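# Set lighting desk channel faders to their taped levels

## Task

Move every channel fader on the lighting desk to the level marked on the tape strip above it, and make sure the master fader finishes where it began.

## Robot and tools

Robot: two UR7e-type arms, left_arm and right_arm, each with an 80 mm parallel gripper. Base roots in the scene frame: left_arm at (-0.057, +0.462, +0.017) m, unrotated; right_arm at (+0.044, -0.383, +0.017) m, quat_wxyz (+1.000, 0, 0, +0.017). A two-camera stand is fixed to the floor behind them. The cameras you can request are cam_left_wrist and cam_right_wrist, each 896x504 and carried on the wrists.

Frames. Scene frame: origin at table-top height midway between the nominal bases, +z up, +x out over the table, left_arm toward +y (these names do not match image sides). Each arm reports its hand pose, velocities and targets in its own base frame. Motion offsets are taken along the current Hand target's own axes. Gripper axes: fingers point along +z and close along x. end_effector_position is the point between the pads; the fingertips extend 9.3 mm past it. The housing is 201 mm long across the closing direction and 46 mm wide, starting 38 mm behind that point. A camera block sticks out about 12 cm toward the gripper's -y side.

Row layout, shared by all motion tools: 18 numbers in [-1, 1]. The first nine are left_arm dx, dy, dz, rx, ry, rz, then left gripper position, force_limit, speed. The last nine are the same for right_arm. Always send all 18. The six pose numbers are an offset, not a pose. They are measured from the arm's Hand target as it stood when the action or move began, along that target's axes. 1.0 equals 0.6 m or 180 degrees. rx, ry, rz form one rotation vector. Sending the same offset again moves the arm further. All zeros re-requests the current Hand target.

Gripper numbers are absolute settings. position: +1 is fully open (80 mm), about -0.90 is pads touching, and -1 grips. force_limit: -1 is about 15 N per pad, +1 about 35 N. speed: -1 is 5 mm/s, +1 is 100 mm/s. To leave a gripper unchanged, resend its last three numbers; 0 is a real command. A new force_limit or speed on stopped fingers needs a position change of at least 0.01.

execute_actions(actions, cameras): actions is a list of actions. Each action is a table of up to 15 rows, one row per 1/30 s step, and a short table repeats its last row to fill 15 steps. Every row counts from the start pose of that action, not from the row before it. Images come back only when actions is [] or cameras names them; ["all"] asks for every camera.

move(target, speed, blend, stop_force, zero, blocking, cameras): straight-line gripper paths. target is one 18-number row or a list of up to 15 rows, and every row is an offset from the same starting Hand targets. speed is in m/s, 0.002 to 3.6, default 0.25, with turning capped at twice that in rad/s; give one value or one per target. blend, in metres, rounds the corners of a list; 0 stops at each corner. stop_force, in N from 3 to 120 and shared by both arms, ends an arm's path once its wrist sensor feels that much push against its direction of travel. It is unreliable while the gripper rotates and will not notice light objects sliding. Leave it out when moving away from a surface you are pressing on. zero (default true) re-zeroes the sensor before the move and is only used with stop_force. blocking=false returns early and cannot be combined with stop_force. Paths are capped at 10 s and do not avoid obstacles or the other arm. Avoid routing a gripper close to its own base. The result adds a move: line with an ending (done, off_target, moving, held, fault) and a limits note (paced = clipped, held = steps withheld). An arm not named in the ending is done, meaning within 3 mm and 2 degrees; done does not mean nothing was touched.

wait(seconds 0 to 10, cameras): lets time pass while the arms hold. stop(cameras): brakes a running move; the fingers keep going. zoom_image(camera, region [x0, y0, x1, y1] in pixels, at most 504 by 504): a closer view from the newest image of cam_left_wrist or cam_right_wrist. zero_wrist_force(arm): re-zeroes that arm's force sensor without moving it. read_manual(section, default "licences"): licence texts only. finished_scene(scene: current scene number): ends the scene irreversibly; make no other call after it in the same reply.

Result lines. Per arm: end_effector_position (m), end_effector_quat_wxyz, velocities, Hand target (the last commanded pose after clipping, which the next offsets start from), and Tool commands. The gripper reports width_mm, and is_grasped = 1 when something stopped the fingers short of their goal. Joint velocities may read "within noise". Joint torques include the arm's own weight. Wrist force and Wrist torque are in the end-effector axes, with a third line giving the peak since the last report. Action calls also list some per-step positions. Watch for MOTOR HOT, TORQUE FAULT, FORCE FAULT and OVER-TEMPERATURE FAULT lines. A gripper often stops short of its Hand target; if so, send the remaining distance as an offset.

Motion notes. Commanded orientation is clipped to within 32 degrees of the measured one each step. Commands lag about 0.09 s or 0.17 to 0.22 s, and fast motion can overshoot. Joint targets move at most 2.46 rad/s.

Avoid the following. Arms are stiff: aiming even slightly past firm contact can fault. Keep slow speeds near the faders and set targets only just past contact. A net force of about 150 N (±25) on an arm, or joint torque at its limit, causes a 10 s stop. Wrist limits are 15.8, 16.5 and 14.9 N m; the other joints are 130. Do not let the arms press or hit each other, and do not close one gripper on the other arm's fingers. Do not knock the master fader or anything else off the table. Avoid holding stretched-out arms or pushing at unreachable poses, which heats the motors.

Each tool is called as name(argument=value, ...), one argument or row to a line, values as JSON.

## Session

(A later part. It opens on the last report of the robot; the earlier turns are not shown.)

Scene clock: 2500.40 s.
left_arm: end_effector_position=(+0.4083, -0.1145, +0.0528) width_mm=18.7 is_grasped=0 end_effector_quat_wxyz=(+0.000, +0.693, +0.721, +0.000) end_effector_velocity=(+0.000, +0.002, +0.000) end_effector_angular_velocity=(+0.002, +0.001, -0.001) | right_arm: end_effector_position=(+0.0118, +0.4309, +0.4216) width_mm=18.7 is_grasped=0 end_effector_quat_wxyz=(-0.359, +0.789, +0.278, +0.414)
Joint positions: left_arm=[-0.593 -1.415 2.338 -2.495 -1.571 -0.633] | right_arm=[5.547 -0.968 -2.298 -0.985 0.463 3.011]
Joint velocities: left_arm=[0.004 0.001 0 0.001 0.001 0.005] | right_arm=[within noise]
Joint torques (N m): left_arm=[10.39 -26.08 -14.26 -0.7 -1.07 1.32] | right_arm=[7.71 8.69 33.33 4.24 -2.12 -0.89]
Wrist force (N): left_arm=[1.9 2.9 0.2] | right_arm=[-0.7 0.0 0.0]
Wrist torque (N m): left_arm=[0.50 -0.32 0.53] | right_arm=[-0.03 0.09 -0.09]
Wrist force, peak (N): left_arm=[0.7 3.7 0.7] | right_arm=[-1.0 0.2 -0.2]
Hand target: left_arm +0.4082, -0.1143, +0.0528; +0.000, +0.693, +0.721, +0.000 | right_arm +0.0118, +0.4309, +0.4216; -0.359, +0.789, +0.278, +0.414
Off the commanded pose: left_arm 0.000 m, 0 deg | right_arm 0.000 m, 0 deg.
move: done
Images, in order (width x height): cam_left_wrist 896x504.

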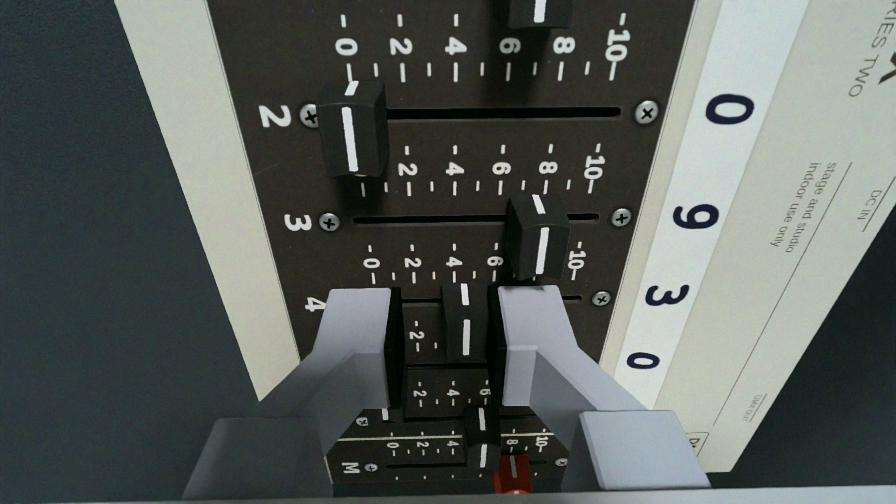

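move(
  target=[0.0173,0,0,0,0,0,-0.46,0,0,0,0,0,0,0,0,-0.46,0,0],
  speed=0.06,
  cameras=["cam_left_wrist"],
)

zoom_image(
  camera="cam_left_wrist",
  region=[230, 170, 610, 340],
)

move(
  target=[0,0,-0.0317,0,0,0,-0.46,0,0,0,0,0,0,0,0,-0.46,0,0],
  speed=0.15,
  cameras=["cam_left_wrist"],
)

zoom_image(
  camera="cam_left_wrist",
  region=[290, 170, 610, 340],
)

Scene clock: 2531.87 s.
left_arm: end_effector_position=(+0.4078, -0.1037, +0.0528) width_mm=18.7 is_grasped=0 end_effector_quat_wxyz=(+0.000, +0.693, +0.721, +0.000) end_effector_velocity=(+0.000, -0.002, +0.000) end_effector_angular_velocity=(+0.000, -0.001, +0.000) | right_arm: end_effector_position=(+0.0118, +0.4309, +0.4216) width_mm=18.7 is_grasped=0 end_effector_quat_wxyz=(-0.359, +0.789, +0.278, +0.414)
Joint positions: left_arm=[-0.571 -1.421 2.347 -2.497 -1.571 -0.611] | right_arm=[5.547 -0.968 -2.298 -0.985 0.463 3.011]
Joint velocities: left_arm=[-0.005 -0.001 0 0 0 -0.005] | right_arm=[within noise]
Joint torques (N m): left_arm=[-11.08 -17.84 -16.78 -3.36 1 -1.58] | right_arm=[9.08 6.57 32.88 4.84 -1.65 -0.9]
Wrist force (N): left_arm=[-0.7 4.1 0.5] | right_arm=[-0.6 0.0 -0.4]
Wrist torque (N m): left_arm=[0.52 -0.35 0.43] | right_arm=[-0.04 0.07 -0.09]
Wrist force, peak (N): left_arm=[-0.7 4.1 0.5] | right_arm=[-0.9 0.3 0.2]
Hand target: left_arm +0.4078, -0.1039, +0.0528; +0.000, +0.693, +0.721, +0.000 | right_arm +0.0118, +0.4309, +0.4216; -0.359, +0.789, +0.278, +0.414
Off the commanded pose: left_arm 0.000 m, 0 deg | right_arm 0.000 m, 0 deg.
move: done
Images, in order (width x height): cam_left_wrist 896x504.

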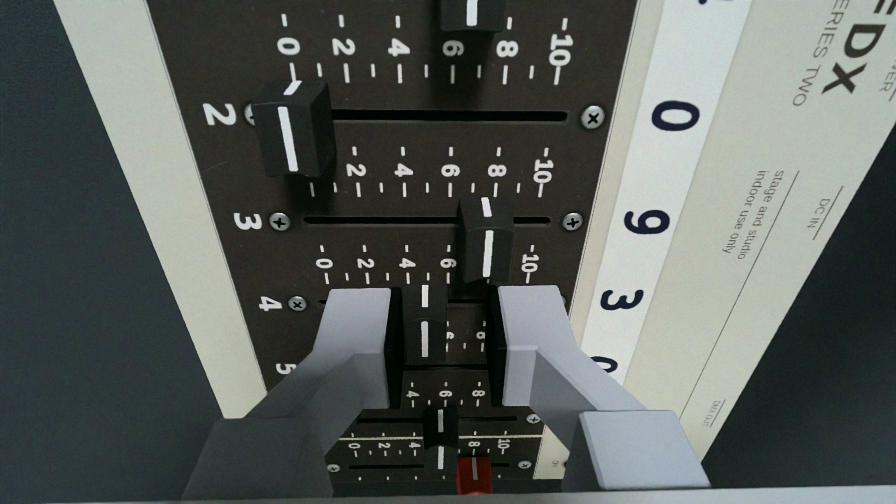

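Scaled by 1.326 from the camera's 896x504 image, which has a finer 1280x720 frame.

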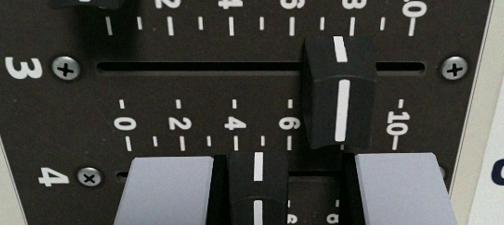

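Scene clock: 2532.60 s.
left_arm: end_effector_position=(+0.4079, -0.1040, +0.0719) width_mm=18.7 is_grasped=0 end_effector_quat_wxyz=(+0.001, +0.693, +0.721, +0.000) | right_arm: end_effector_position=(+0.0118, +0.4309, +0.4216) width_mm=18.7 is_grasped=0 end_effector_quat_wxyz=(-0.359, +0.789, +0.278, +0.414)
Joint positions: left_arm=[-0.572 -1.47 2.328 -2.43 -1.571 -0.611] | right_arm=[5.547 -0.968 -2.298 -0.985 0.463 3.011]
Joint torques (N m): left_arm=[-11.74 -13.4 -6.5 -4.42 -0.83 -1.56] | right_arm=[8.59 6.97 33.24 4.9 -1.64 -1.01]
Wrist force (N): left_arm=[0.6 3.6 0.5] | right_arm=[-0.6 -0.2 -0.1]
Wrist torque (N m): left_arm=[0.49 -0.33 0.41] | right_arm=[-0.07 0.06 -0.09]
Wrist force, peak (N): left_arm=[0.8 3.8 0.4] | right_arm=[-0.7 -0.1 0.0]
Hand target: left_arm +0.4078, -0.1039, +0.0718; +0.000, +0.693, +0.721, +0.000 | right_arm +0.0118, +0.4309, +0.4216; -0.359, +0.789, +0.278, +0.414
Off the commanded pose: left_arm 0.000 m, 0 deg | right_arm 0.000 m, 0 deg.
move: done
Images, in order (width x height): cam_left_wrist 896x504.

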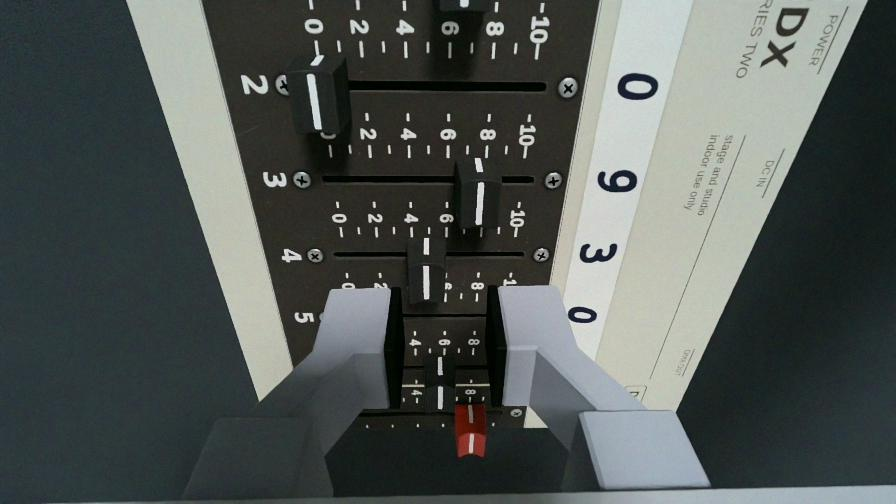

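Scaled by 1.575 from the camera's 896x504 image, which has a finer 1280x720 frame.

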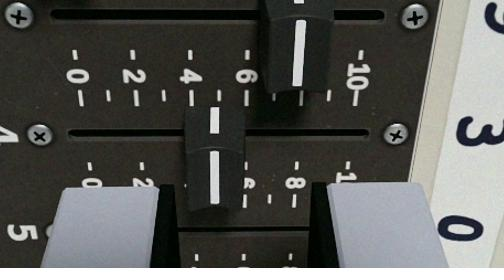

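move(
  target=[
    [0.0,-0.05,-0.207,0,0,0,-0.46,0,0,0,0,0,0,0,0,-0.46,0,0],
    [0,0,0,0,0,0,-0.46,0,0,0,0,0,0,0,0,-0.46,0,0],
  ],
  speed=0.3,
  cameras=["cam_left_wrist"],
)

zoom_image(
  camera="cam_left_wrist",
  region=[290, 170, 610, 340],
)

move(
  target=[
    [0.1,0,0,0,0,0,-0.46,0,0,0,0,0,0,0,0,-0.46,0,0],
    [0,0,0,0,0,0,-0.46,0,0,0,0,0,0,0,0,-0.46,0,0],
  ],
  speed=0.25,
  cameras=["cam_left_wrist"],
)

zoom_image(
  camera="cam_left_wrist",
  region=[290, 170, 610, 340],
)

move(
  target=[
    [-0.1,0,0,0,0,0,-0.46,0,0,0,0,0,0,0,0,-0.46,0,0],
    [0,0,0,0,0,0,-0.46,0,0,0,0,0,0,0,0,-0.46,0,0],
  ],
  speed=0.25,
  cameras=["cam_left_wrist"],
)

zoom_image(
  camera="cam_left_wrist",
  region=[290, 170, 610, 340],
)

Scene clock: 2557.77 s.
left_arm: end_effector_position=(+0.4079, -0.1039, +0.0719) width_mm=18.7 is_grasped=0 end_effector_quat_wxyz=(+0.000, +0.693, +0.721, +0.000) end_effector_velocity=(+0.000, -0.001, +0.000) end_effector_angular_velocity=(-0.002, -0.002, -0.002) | right_arm: end_effector_position=(+0.0118, +0.4309, +0.4216) width_mm=18.7 is_grasped=0 end_effector_quat_wxyz=(-0.359, +0.789, +0.278, +0.414)
Joint positions: left_arm=[-0.572 -1.47 2.328 -2.43 -1.571 -0.611] | right_arm=[5.547 -0.968 -2.298 -0.985 0.463 3.011]
Joint velocities: left_arm=[-0.002 0.002 0 -0.005 0 0] | right_arm=[within noise]
Joint torques (N m): left_arm=[-11.29 -13.72 -12.24 -4.46 -1.53 -1.53] | right_arm=[8.4 8.32 34.36 5.54 -1.02 -1.11]
Wrist force (N): left_arm=[0.8 3.7 0.4] | right_arm=[-0.5 -0.1 -0.1]
Wrist torque (N m): left_arm=[0.51 -0.35 0.41] | right_arm=[-0.05 0.06 -0.09]
Wrist force, peak (N): left_arm=[0.4 4.2 3.7] | right_arm=[-1.0 -0.1 0.1]
Hand target: left_arm +0.4078, -0.1039, +0.0718; +0.000, +0.693, +0.721, +0.000 | right_arm +0.0118, +0.4309, +0.4216; -0.359, +0.789, +0.278, +0.414
Off the commanded pose: left_arm 0.000 m, 0 deg | right_arm 0.000 m, 0 deg.
move: done
Images, in order (width x height): cam_left_wrist 896x504.

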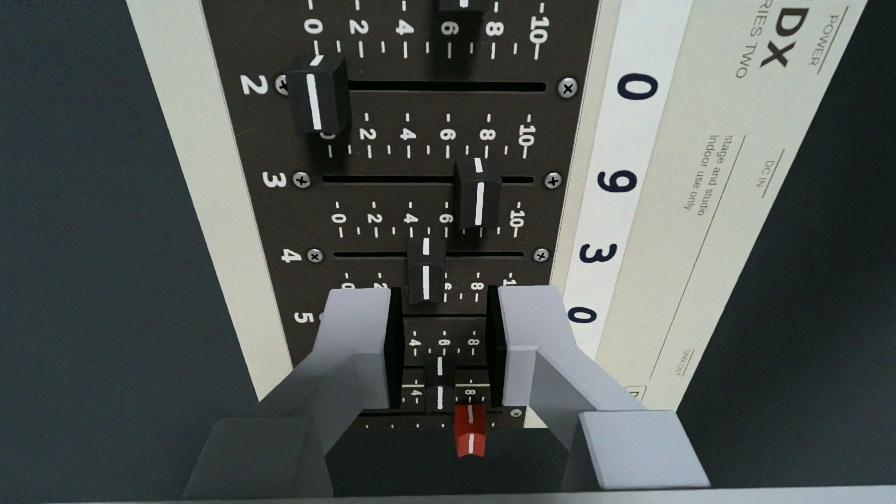

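Scaled by 1.575 from the camera's 896x504 image, which has a finer 1280x720 frame.

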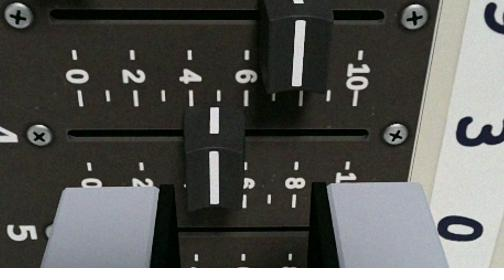

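Scene clock: 2559.23 s.
left_arm: end_effector_position=(+0.4078, -0.1038, +0.0718) width_mm=18.7 is_grasped=0 end_effector_quat_wxyz=(+0.000, +0.693, +0.721, +0.000) | right_arm: end_effector_position=(+0.0118, +0.4309, +0.4216) width_mm=18.7 is_grasped=0 end_effector_quat_wxyz=(-0.359, +0.789, +0.278, +0.414)
Joint positions: left_arm=[-0.572 -1.47 2.328 -2.43 -1.571 -0.611] | right_arm=[5.547 -0.968 -2.298 -0.985 0.463 3.011]
Joint torques (N m): left_arm=[-12.78 -23.69 -10.59 -4 1.39 -1.6] | right_arm=[7.94 8.55 33.87 5.38 -1.21 -1.01]
Wrist force (N): left_arm=[0.8 3.5 0.7] | right_arm=[-0.7 -0.1 0.2]
Wrist torque (N m): left_arm=[0.49 -0.35 0.52] | right_arm=[-0.05 0.08 -0.09]
Wrist force, peak (N): left_arm=[3.3 3.8 0.6] | right_arm=[-0.8 0.0 -0.3]
Hand target: left_arm +0.4078, -0.1039, +0.0718; +0.000, +0.693, +0.721, +0.000 | right_arm +0.0118, +0.4309, +0.4216; -0.359, +0.789, +0.278, +0.414
Off the commanded pose: left_arm 0.000 m, 0 deg | right_arm 0.000 m, 0 deg.
move: done
Images, in order (width x height): cam_left_wrist 896x504.

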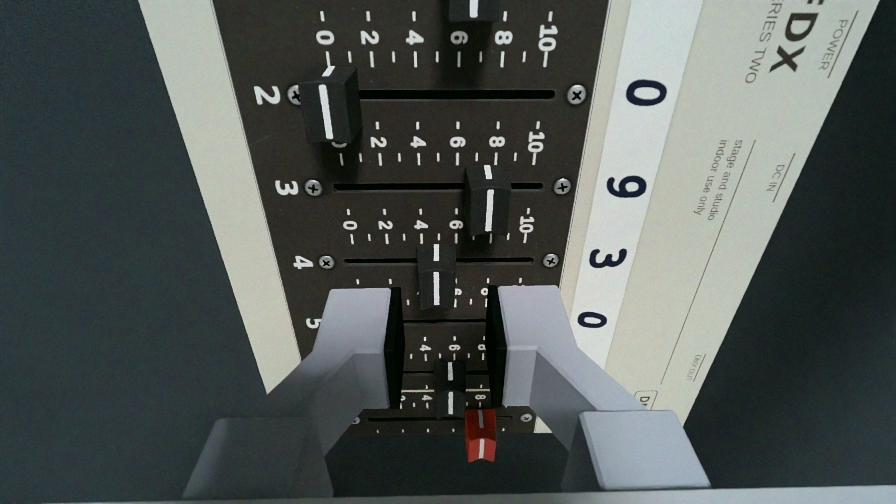

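Scaled by 1.575 from the camera's 896x504 image, which has a finer 1280x720 frame.

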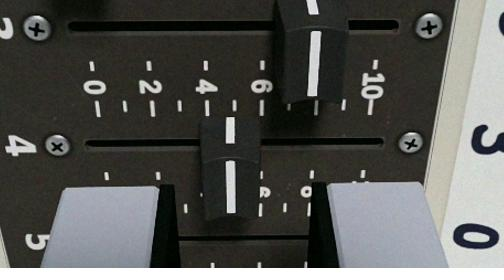

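Scene clock: 2560.70 s.
left_arm: end_effector_position=(+0.4078, -0.1040, +0.0718) width_mm=18.7 is_grasped=0 end_effector_quat_wxyz=(+0.000, +0.693, +0.721, +0.000) end_effector_velocity=(+0.000, +0.001, -0.001) end_effector_angular_velocity=(+0.002, +0.002, -0.002) | right_arm: end_effector_position=(+0.0118, +0.4309, +0.4216) width_mm=18.7 is_grasped=0 end_effector_quat_wxyz=(-0.359, +0.789, +0.278, +0.414)
Joint positions: left_arm=[-0.572 -1.47 2.328 -2.43 -1.571 -0.612] | right_arm=[5.547 -0.968 -2.298 -0.985 0.463 3.011]
Joint velocities: left_arm=[0.003 0.001 0 0.002 0.001 0.005] | right_arm=[within noise]
Joint torques (N m): left_arm=[7.98 -21.3 -17.94 -0.16 -1.83 1.43] | right_arm=[8.03 6.75 33.94 5.48 -1.04 -0.82]
Wrist force (N): left_arm=[0.7 3.4 0.4] | right_arm=[-0.7 -0.1 -0.3]
Wrist torque (N m): left_arm=[0.47 -0.34 0.42] | right_arm=[-0.04 0.07 -0.08]
Wrist force, peak (N): left_arm=[2.5 4.0 0.6] | right_arm=[-0.8 -0.4 0.2]
Hand target: left_arm +0.4078, -0.1039, +0.0718; +0.000, +0.693, +0.721, +0.000 | right_arm +0.0118, +0.4309, +0.4216; -0.359, +0.789, +0.278, +0.414
Off the commanded pose: left_arm 0.000 m, 0 deg | right_arm 0.000 m, 0 deg.
move: done
Images, in order (width x height): cam_left_wrist 896x504.

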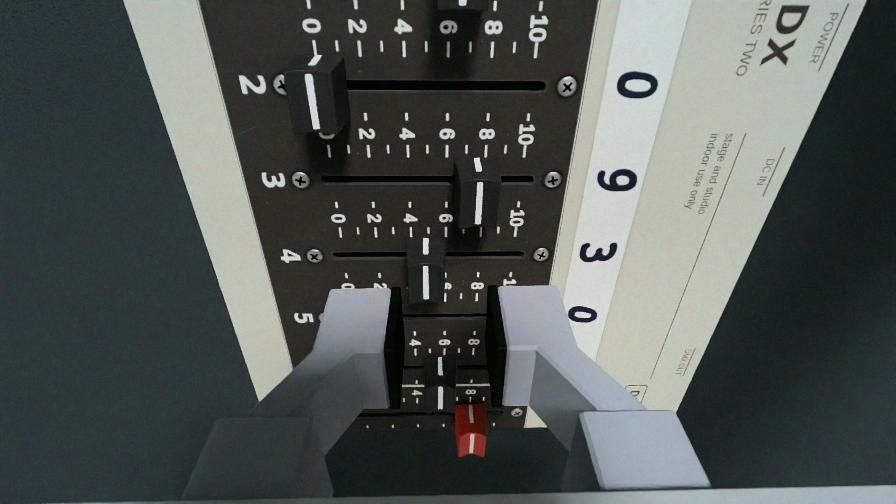

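Scaled by 1.575 from the camera's 896x504 image, which has a finer 1280x720 frame.

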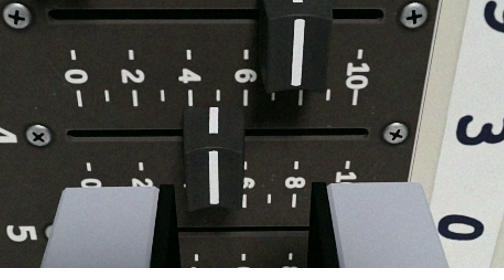

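move(
  target=[
    [0.033,0,0,0,0,0,-0.46,0,0,0,0,0,0,0,0,-0.46,0,0],
    [0,0,0,0,0,0,-0.46,0,0,0,0,0,0,0,0,-0.46,0,0],
  ],
  speed=0.25,
  cameras=["cam_left_wrist"],
)

zoom_image(
  camera="cam_left_wrist",
  region=[290, 170, 610, 340],
)

move(
  target=[
    [-0.016,0,0,0,0,0,-0.46,0,0,0,0,0,0,0,0,-0.46,0,0],
    [0,0,0,0,0,0,-0.46,0,0,0,0,0,0,0,0,-0.46,0,0],
  ],
  speed=0.25,
  cameras=["cam_left_wrist"],
)

zoom_image(
  camera="cam_left_wrist",
  region=[290, 170, 610, 340],
)

Scene clock: 2638.83 s.
left_arm: end_effector_position=(+0.4078, -0.1038, +0.0718) width_mm=18.7 is_grasped=0 end_effector_quat_wxyz=(+0.000, +0.693, +0.721, +0.000) | right_arm: end_effector_position=(+0.0118, +0.4309, +0.4216) width_mm=18.7 is_grasped=0 end_effector_quat_wxyz=(-0.359, +0.789, +0.278, +0.414)
Joint positions: left_arm=[-0.572 -1.47 2.328 -2.43 -1.571 -0.611] | right_arm=[5.547 -0.968 -2.298 -0.985 0.463 3.011]
Joint torques (N m): left_arm=[-10.78 -27.01 -7.14 -3.57 2 -1.77] | right_arm=[8.07 7.65 33.91 5.47 -0.75 -1.13]
Wrist force (N): left_arm=[0.3 3.4 0.4] | right_arm=[-0.8 0.0 0.0]
Wrist torque (N m): left_arm=[0.48 -0.28 0.52] | right_arm=[-0.03 0.09 -0.09]
Wrist force, peak (N): left_arm=[2.8 3.7 0.7] | right_arm=[-0.9 -0.1 0.0]
Hand target: left_arm +0.4078, -0.1039, +0.0718; +0.000, +0.693, +0.721, +0.000 | right_arm +0.0118, +0.4309, +0.4216; -0.359, +0.789, +0.278, +0.414
Off the commanded pose: left_arm 0.000 m, 0 deg | right_arm 0.000 m, 0 deg.
move: done
Images, in order (width x height): cam_left_wrist 896x504.

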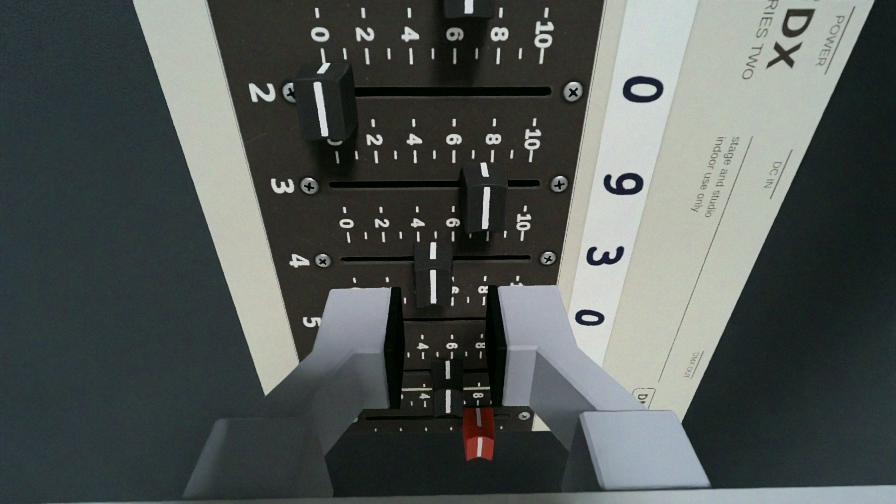

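Scaled by 1.575 from the camera's 896x504 image, which has a finer 1280x720 frame.

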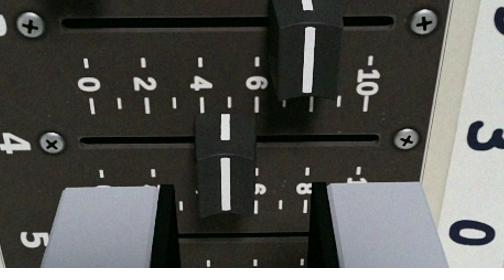

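Scene clock: 2639.87 s.
left_arm: end_effector_position=(+0.4078, -0.1039, +0.0718) width_mm=18.7 is_grasped=0 end_effector_quat_wxyz=(+0.000, +0.693, +0.721, +0.000) | right_arm: end_effector_position=(+0.0118, +0.4309, +0.4216) width_mm=18.7 is_grasped=0 end_effector_quat_wxyz=(-0.359, +0.789, +0.278, +0.414)
Joint positions: left_arm=[-0.572 -1.47 2.328 -2.43 -1.571 -0.611] | right_arm=[5.547 -0.968 -2.298 -0.985 0.463 3.011]
Joint torques (N m): left_arm=[0.68 -14.84 -27.63 -3.38 -0.96 -0.01] | right_arm=[7.09 8.25 32.7 5.36 -0.33 -0.85]
Wrist force (N): left_arm=[0.8 3.4 0.5] | right_arm=[-0.6 0.0 0.0]
Wrist torque (N m): left_arm=[0.48 -0.35 0.42] | right_arm=[-0.04 0.06 -0.09]
Wrist force, peak (N): left_arm=[2.1 3.7 0.7] | right_arm=[-0.9 -0.1 0.2]
Hand target: left_arm +0.4078, -0.1039, +0.0718; +0.000, +0.693, +0.721, +0.000 | right_arm +0.0118, +0.4309, +0.4216; -0.359, +0.789, +0.278, +0.414
Off the commanded pose: left_arm 0.000 m, 0 deg | right_arm 0.000 m, 0 deg.
move: done
Images, in order (width x height): cam_left_wrist 896x504.

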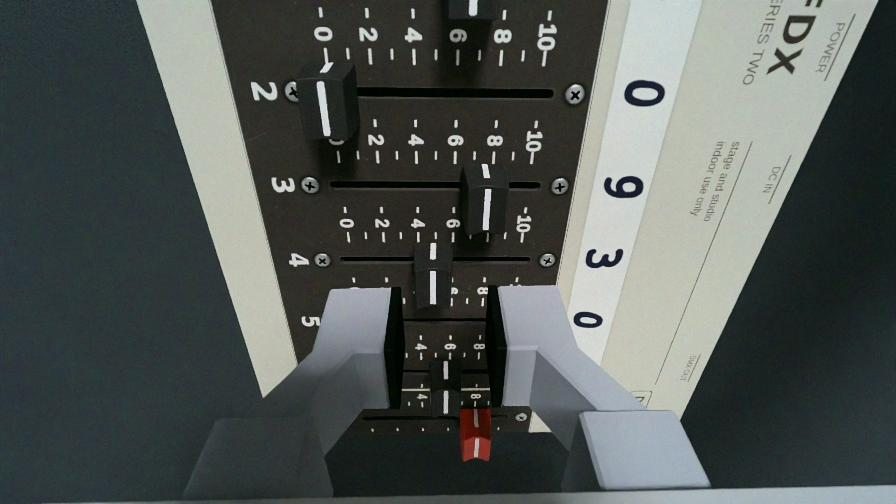

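Scaled by 1.575 from the camera's 896x504 image, which has a finer 1280x720 frame.

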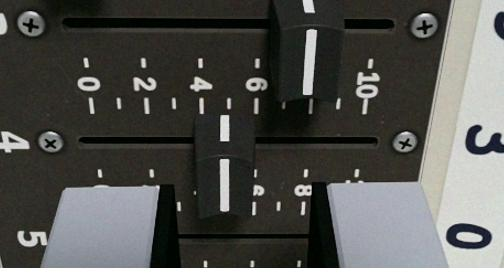

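move(
  target=[
    [-0.1046,0,0,0,0,0.0037,-0.46,0,0,0,0,0,0,0,0,-0.46,0,0],
    [-0.0046,0,0,0,0,0.0037,-0.46,0,0,0,0,0,0,0,0,-0.46,0,0],
  ],
  speed=0.25,
  cameras=["cam_left_wrist"],
)

zoom_image(
  camera="cam_left_wrist",
  region=[290, 170, 610, 340],
)

move(
  target=[0,-0.11,0,0,0,0,-0.46,0,0,0,0,0,0,0,0,-0.46,0,0],
  speed=0.25,
  cameras=["cam_left_wrist"],
)

zoom_image(
  camera="cam_left_wrist",
  region=[290, 170, 610, 340],
)

move(
  target=[0,0.183,0,0,0,0,-0.46,0,0,0,0,0,0,0,0,-0.46,0,0],
  speed=0.25,
  cameras=["cam_left_wrist"],
)

zoom_image(
  camera="cam_left_wrist",
  region=[290, 170, 610, 340],
)

Scene clock: 2676.50 s.
left_arm: end_effector_position=(+0.4079, -0.1068, +0.0718) width_mm=18.7 is_grasped=0 end_effector_quat_wxyz=(+0.000, +0.697, +0.717, +0.000) | right_arm: end_effector_position=(+0.0118, +0.4309, +0.4216) width_mm=18.7 is_grasped=0 end_effector_quat_wxyz=(-0.359, +0.789, +0.278, +0.414)
Joint positions: left_arm=[-0.578 -1.468 2.326 -2.43 -1.571 -0.606] | right_arm=[5.547 -0.968 -2.298 -0.985 0.463 3.011]
Joint torques (N m): left_arm=[8.75 -22.69 -17.75 -0.06 -1.77 1.45] | right_arm=[6.21 6.23 33.08 5.47 -0.14 -0.98]
Wrist force (N): left_arm=[0.6 3.6 0.5] | right_arm=[-0.5 0.0 -0.2]
Wrist torque (N m): left_arm=[0.50 -0.33 0.41] | right_arm=[-0.04 0.05 -0.09]
Wrist force, peak (N): left_arm=[2.3 4.1 0.5] | right_arm=[-0.9 -0.2 0.2]
Hand target: left_arm +0.4079, -0.1067, +0.0718; +0.000, +0.697, +0.717, +0.000 | right_arm +0.0118, +0.4309, +0.4216; -0.359, +0.789, +0.278, +0.414
Off the commanded pose: left_arm 0.000 m, 0 deg | right_arm 0.000 m, 0 deg.
move: done
Images, in order (width x height): cam_left_wrist 896x504.

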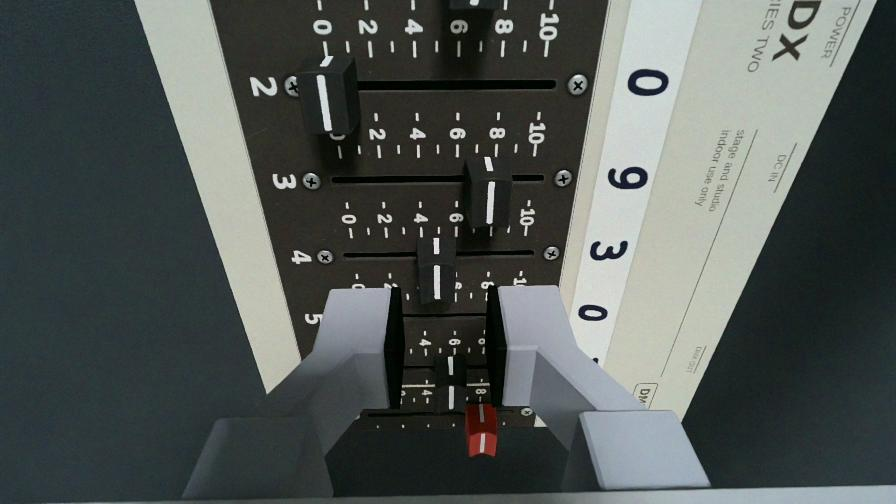

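Scaled by 1.575 from the camera's 896x504 image, which has a finer 1280x720 frame.

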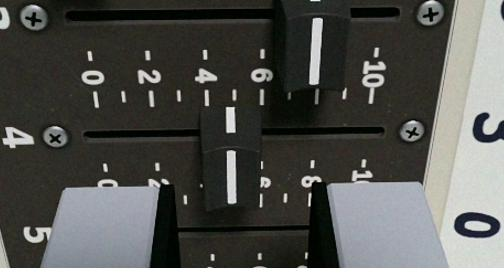

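Scene clock: 2677.37 s.
left_arm: end_effector_position=(+0.3420, -0.1085, +0.0718) width_mm=18.7 is_grasped=0 end_effector_quat_wxyz=(+0.000, +0.697, +0.717, +0.000) | right_arm: end_effector_position=(+0.0118, +0.4309, +0.4216) width_mm=18.7 is_grasped=0 end_effector_quat_wxyz=(-0.359, +0.789, +0.278, +0.414)
Joint positions: left_arm=[-0.688 -1.621 2.486 -2.437 -1.571 -0.716] | right_arm=[5.547 -0.968 -2.298 -0.985 0.463 3.011]
Joint torques (N m): left_arm=[-5.55 -22.33 -9.59 -4.5 1.55 -1.44] | right_arm=[7.23 6.56 32.17 5.35 -0.11 -1.06]
Wrist force (N): left_arm=[0.4 3.4 0.6] | right_arm=[-0.6 0.1 -0.2]
Wrist torque (N m): left_arm=[0.48 -0.34 0.51] | right_arm=[-0.02 0.07 -0.09]
Wrist force, peak (N): left_arm=[0.5 5.7 0.4] | right_arm=[-0.8 -0.1 -0.2]
Hand target: left_arm +0.3419, -0.1085, +0.0718; +0.000, +0.697, +0.717, +0.000 | right_arm +0.0118, +0.4309, +0.4216; -0.359, +0.789, +0.278, +0.414
Off the commanded pose: left_arm 0.000 m, 0 deg | right_arm 0.000 m, 0 deg.
move: done
Images, in order (width x height): cam_left_wrist 896x504.

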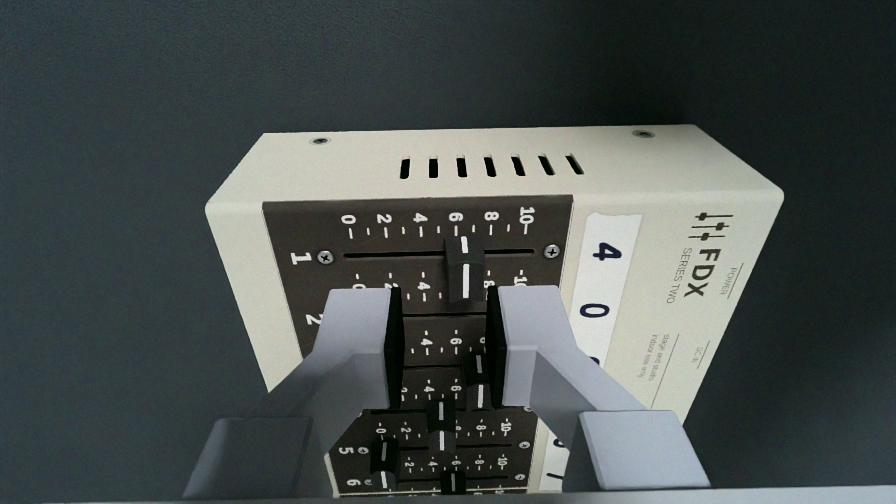

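Scaled by 1.575 from the camera's 896x504 image, which has a finer 1280x720 frame.

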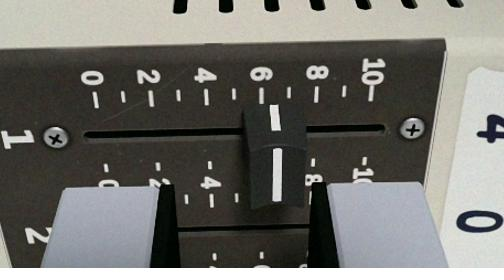

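Scene clock: 2678.33 s.
left_arm: end_effector_position=(+0.4516, -0.1055, +0.0718) width_mm=18.7 is_grasped=0 end_effector_quat_wxyz=(+0.000, +0.697, +0.717, +0.000) | right_arm: end_effector_position=(+0.0118, +0.4309, +0.4216) width_mm=18.7 is_grasped=0 end_effector_quat_wxyz=(-0.359, +0.789, +0.278, +0.414)
Joint positions: left_arm=[-0.521 -1.378 2.214 -2.408 -1.571 -0.549] | right_arm=[5.547 -0.968 -2.298 -0.985 0.463 3.011]
Joint torques (N m): left_arm=[5.01 -18.58 -27.29 -4.18 -0.09 1.55] | right_arm=[7.12 7.92 33.99 5.47 -0.28 -0.8]
Wrist force (N): left_arm=[0.8 3.4 0.2] | right_arm=[-0.6 -0.1 0.0]
Wrist torque (N m): left_arm=[0.51 -0.34 0.43] | right_arm=[-0.05 0.06 -0.09]
Wrist force, peak (N): left_arm=[0.7 6.7 0.3] | right_arm=[-1.0 -0.1 0.0]
Hand target: left_arm +0.4517, -0.1054, +0.0719; +0.000, +0.697, +0.717, +0.000 | right_arm +0.0118, +0.4309, +0.4216; -0.359, +0.789, +0.278, +0.414
Off the commanded pose: left_arm 0.000 m, 0 deg | right_arm 0.000 m, 0 deg.
move: done
Images, in order (width x height): cam_left_wrist 896x504.

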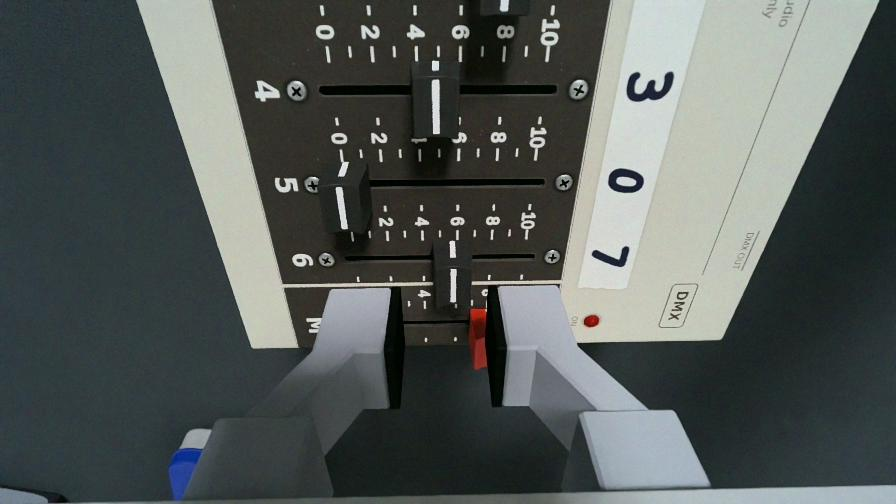

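Scaled by 1.575 from the camera's 896x504 image, which has a finer 1280x720 frame.

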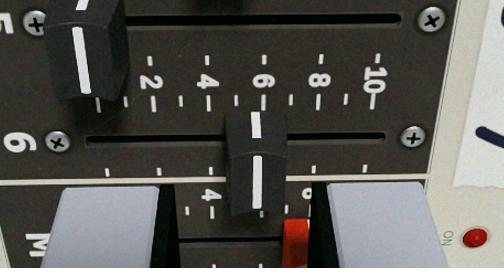

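move(
  target=[-0.0026,-0.073,0,0,0,0,-0.46,0,0,0,0,0,0,0,0,-0.46,0,0],
  speed=0.12,
  cameras=["cam_left_wrist"],
)

zoom_image(
  camera="cam_left_wrist",
  region=[290, 170, 610, 340],
)

Scene clock: 2721.40 s.
left_arm: end_effector_position=(+0.4080, -0.1083, +0.0718) width_mm=18.7 is_grasped=0 end_effector_quat_wxyz=(+0.001, +0.697, +0.717, +0.000) | right_arm: end_effector_position=(+0.0118, +0.4309, +0.4216) width_mm=18.7 is_grasped=0 end_effector_quat_wxyz=(-0.359, +0.789, +0.278, +0.414)
Joint positions: left_arm=[-0.581 -1.467 2.325 -2.43 -1.571 -0.608] | right_arm=[5.547 -0.968 -2.298 -0.985 0.463 3.011]
Joint torques (N m): left_arm=[5.03 -25.31 -14.68 -0.22 0.96 0.41] | right_arm=[6.81 6.6 32.88 5.44 0.34 -0.94]
Wrist force (N): left_arm=[0.5 3.4 0.6] | right_arm=[-0.7 -0.1 -0.2]
Wrist torque (N m): left_arm=[0.48 -0.31 0.52] | right_arm=[-0.06 0.07 -0.09]
Wrist force, peak (N): left_arm=[0.8 5.0 0.2] | right_arm=[-0.9 -0.1 -0.2]
Hand target: left_arm +0.4080, -0.1082, +0.0718; +0.000, +0.697, +0.717, +0.000 | right_arm +0.0118, +0.4309, +0.4216; -0.359, +0.789, +0.278, +0.414
Off the commanded pose: left_arm 0.000 m, 0 deg | right_arm 0.000 m, 0 deg.
move: done
Images, in order (width x height): cam_left_wrist 896x504.

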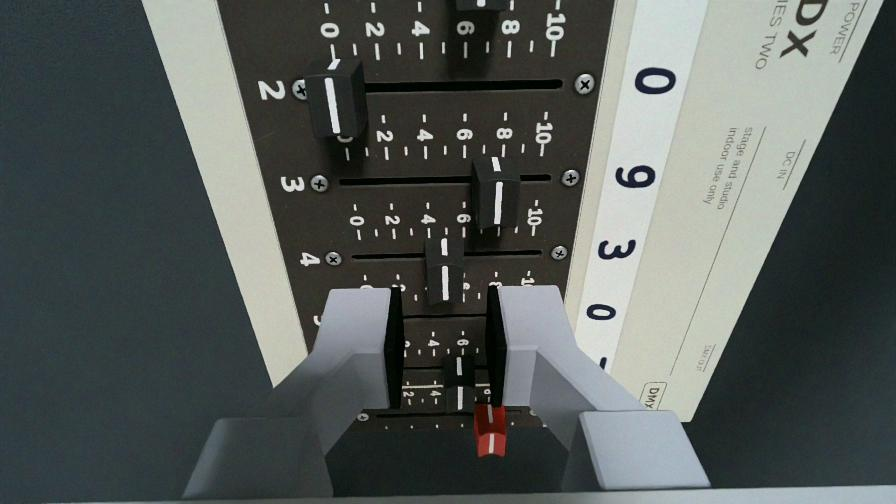

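Scaled by 1.575 from the camera's 896x504 image, which has a finer 1280x720 frame.

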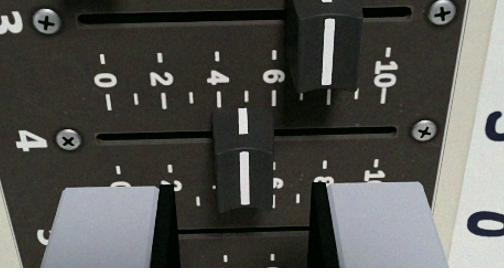

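move(
  target=[
    [0.0109,-0.11,0,0,0,0,-0.46,0,0,0,0,0,0,0,0,-0.46,0,0],
    [0.0109,-0.11,0.0317,0,0,0,-0.46,0,0,0,0,0,0,0,0,-0.46,0,0],
    [-0.015,-0.11,0.0317,0,0,0,-0.46,0,0,0,0,0,0,0,0,-0.46,0,0],
    [-0.01,-0.11,0,0,0,0,-0.46,0,0,0,0,0,0,0,0,-0.46,0,0],
    [0.0187,-0.037,0,0,0,0,-0.46,0,0,0,0,0,0,0,0,-0.46,0,0],
    [0.0187,-0.037,0.0317,0,0,0,-0.46,0,0,0,0,0,0,0,0,-0.46,0,0],
    [0.0375,-0.037,0.0317,0,0,0,-0.46,0,0,0,0,0,0,0,0,-0.46,0,0],
    [0.0325,-0.037,0,0,0,0,-0.46,0,0,0,0,0,0,0,0,-0.46,0,0],
    [0,0,0,0,0,0,-0.46,0,0,0,0,0,0,0,0,-0.46,0,0],
  ],
  speed=[0.15,0.15,0.1,0.15,0.12,0.15,0.1,0.15,0.12],
  blend=[0.01,0.004,0,0.01,0.01,0.004,0,0.01,0],
  cameras=["cam_left_wrist"],
)

zoom_image(
  camera="cam_left_wrist",
  region=[290, 170, 610, 340],
)

move(
  target=[
    [-0.001,0,0,0,0,0,-0.46,0,0,0,0,0,0,0,0,-0.46,0,0],
    [-0.001,0,0.0317,0,0,0,-0.46,0,0,0,0,0,0,0,0,-0.46,0,0],
    [-0.0225,0,0.0317,0,0,0,-0.46,0,0,0,0,0,0,0,0,-0.46,0,0],
    [-0.0175,0,0,0,0,0,-0.46,0,0,0,0,0,0,0,0,-0.46,0,0],
    [0.0055,0.073,0,0,0,0,-0.46,0,0,0,0,0,0,0,0,-0.46,0,0],
    [0.0055,0.073,0.0317,0,0,0,-0.46,0,0,0,0,0,0,0,0,-0.46,0,0],
    [0.0225,0.073,0.0317,0,0,0,-0.46,0,0,0,0,0,0,0,0,-0.46,0,0],
    [0.0175,0.073,0,0,0,0,-0.46,0,0,0,0,0,0,0,0,-0.46,0,0],
    [0,-0.05,-0.207,0,0,0,-0.46,0,0,0,0,0,0,0,0,-0.46,0,0],
  ],
  speed=[0.15,0.15,0.1,0.15,0.12,0.15,0.1,0.15,0.3],
  blend=[0.01,0.004,0,0.01,0.01,0.004,0,0.01,0],
  cameras=["cam_left_wrist"],
)

zoom_image(
  camera="cam_left_wrist",
  region=[380, 10, 520, 110],
)

zoom_image(
  camera="cam_left_wrist",
  region=[380, 95, 520, 195],
)

zoom_image(
  camera="cam_left_wrist",
  region=[380, 180, 520, 280],
)

Scene clock: 2749.70 s.
left_arm: end_effector_position=(+0.4079, -0.1082, +0.0718) width_mm=18.7 is_grasped=0 end_effector_quat_wxyz=(+0.000, +0.697, +0.717, +0.000) | right_arm: end_effector_position=(+0.0118, +0.4309, +0.4216) width_mm=18.7 is_grasped=0 end_effector_quat_wxyz=(-0.359, +0.789, +0.278, +0.414)
Joint positions: left_arm=[-0.581 -1.467 2.325 -2.43 -1.571 -0.609] | right_arm=[5.547 -0.968 -2.298 -0.985 0.463 3.011]
Joint torques (N m): left_arm=[9.5 -14.11 -22.76 -2.68 2.06 1.32] | right_arm=[6.08 7.62 33.46 5.25 0.45 -0.98]
Wrist force (N): left_arm=[0.5 3.7 0.6] | right_arm=[-0.6 -0.1 0.1]
Wrist torque (N m): left_arm=[0.51 -0.32 0.42] | right_arm=[-0.04 0.06 -0.09]
Wrist force, peak (N): left_arm=[0.4 5.7 0.4] | right_arm=[-1.1 0.0 -0.2]
Hand target: left_arm +0.4080, -0.1082, +0.0718; +0.000, +0.697, +0.717, +0.000 | right_arm +0.0118, +0.4309, +0.4216; -0.359, +0.789, +0.278, +0.414
Off the commanded pose: left_arm 0.000 m, 0 deg | right_arm 0.000 m, 0 deg.
move: done; blend cut to 0.0095 m at target 1, 0.0096 m at target 4, 0.0095 m at target 5, 0.0096 m at target 8
Images, in order (width x height): cam_left_wrist 896x504.

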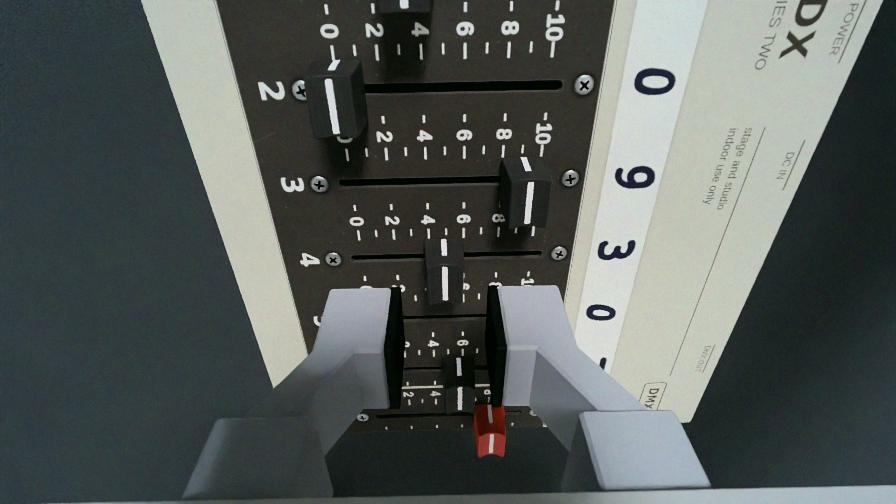

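Scaled by 1.575 from the camera's 896x504 image, which has a finer 1280x720 frame.

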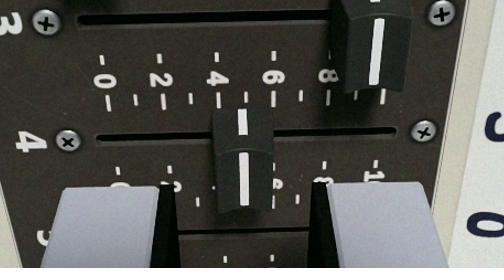

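Scene clock: 2752.50 s.
left_arm: end_effector_position=(+0.3779, -0.1090, +0.1960) width_mm=18.7 is_grasped=0 end_effector_quat_wxyz=(+0.001, +0.697, +0.717, +0.000) end_effector_velocity=(-0.001, +0.000, +0.001) end_effector_angular_velocity=(+0.002, +0.002, -0.001) | right_arm: end_effector_position=(+0.0118, +0.4309, +0.4216) width_mm=18.7 is_grasped=0 end_effector_quat_wxyz=(-0.359, +0.789, +0.278, +0.414)
Joint positions: left_arm=[-0.627 -1.772 2.21 -2.01 -1.571 -0.654] | right_arm=[5.547 -0.968 -2.298 -0.985 0.463 3.011]
Joint velocities: left_arm=[-0.001 -0.003 0 0.005 0 0] | right_arm=[within noise]
Joint torques (N m): left_arm=[-1.2 -20.42 -15.34 -0.12 1.5 -1.17] | right_arm=[5.08 7.23 33.08 5.51 0.6 -0.75]
Wrist force (N): left_arm=[0.4 3.5 0.1] | right_arm=[-0.7 -0.2 -0.1]
Wrist torque (N m): left_arm=[0.52 -0.29 0.55] | right_arm=[-0.06 0.07 -0.09]
Wrist force, peak (N): left_arm=[0.5 5.6 1.4] | right_arm=[-0.9 -0.1 0.0]
Hand target: left_arm +0.3779, -0.1090, +0.1960; +0.000, +0.697, +0.717, +0.000 | right_arm +0.0118, +0.4309, +0.4216; -0.359, +0.789, +0.278, +0.414
Off the commanded pose: left_arm 0.000 m, 0 deg | right_arm 0.000 m, 0 deg.
move: done; blend cut to 0.0003 m at target 1, 0.0096 m at target 4, 0.0095 m at target 5, 0.0096 m at target 8
Images, in order (width x height): cam_left_wrist 896x504.

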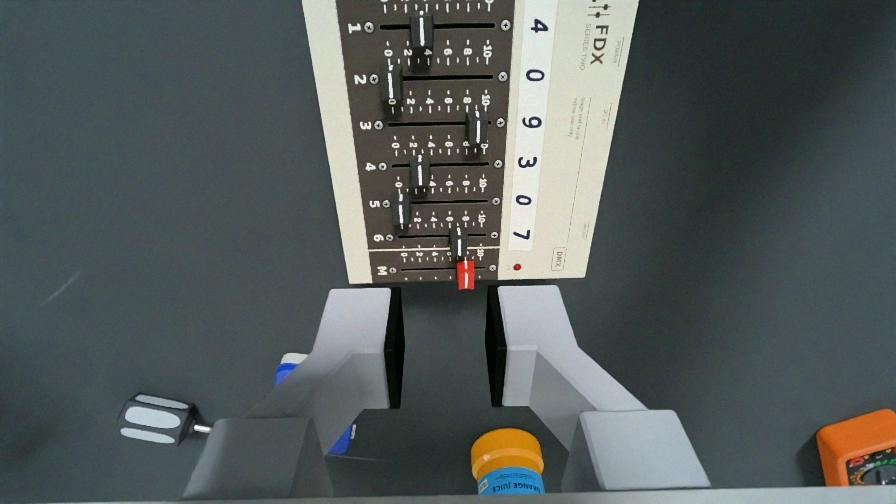

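Scaled by 3.600 from the camera's 896x504 image, which has a finer 1280x720 frame.

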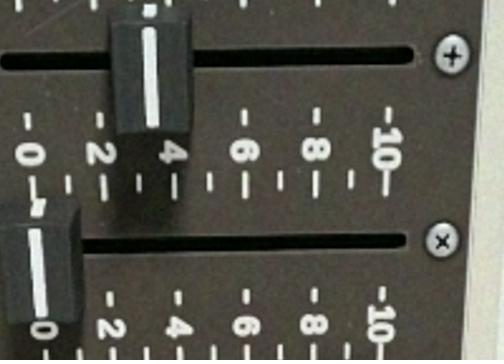

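Scaled by 3.600 from the camera's 896x504 image, which has a finer 1280x720 frame.

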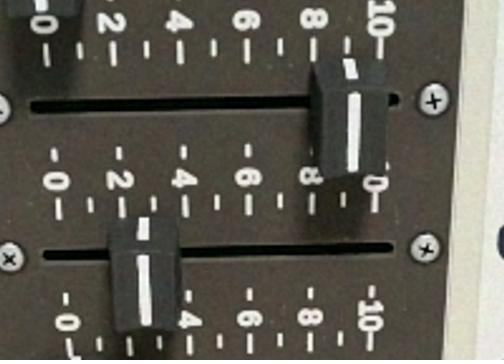

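Scaled by 3.600 from the camera's 896x504 image, which has a finer 1280x720 frame.

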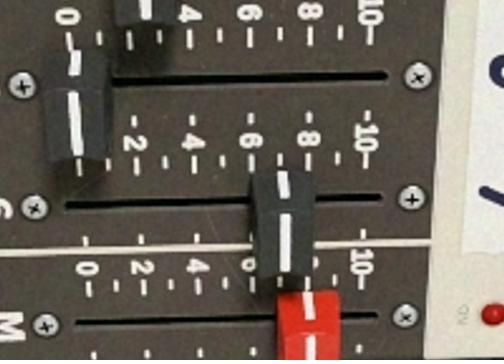

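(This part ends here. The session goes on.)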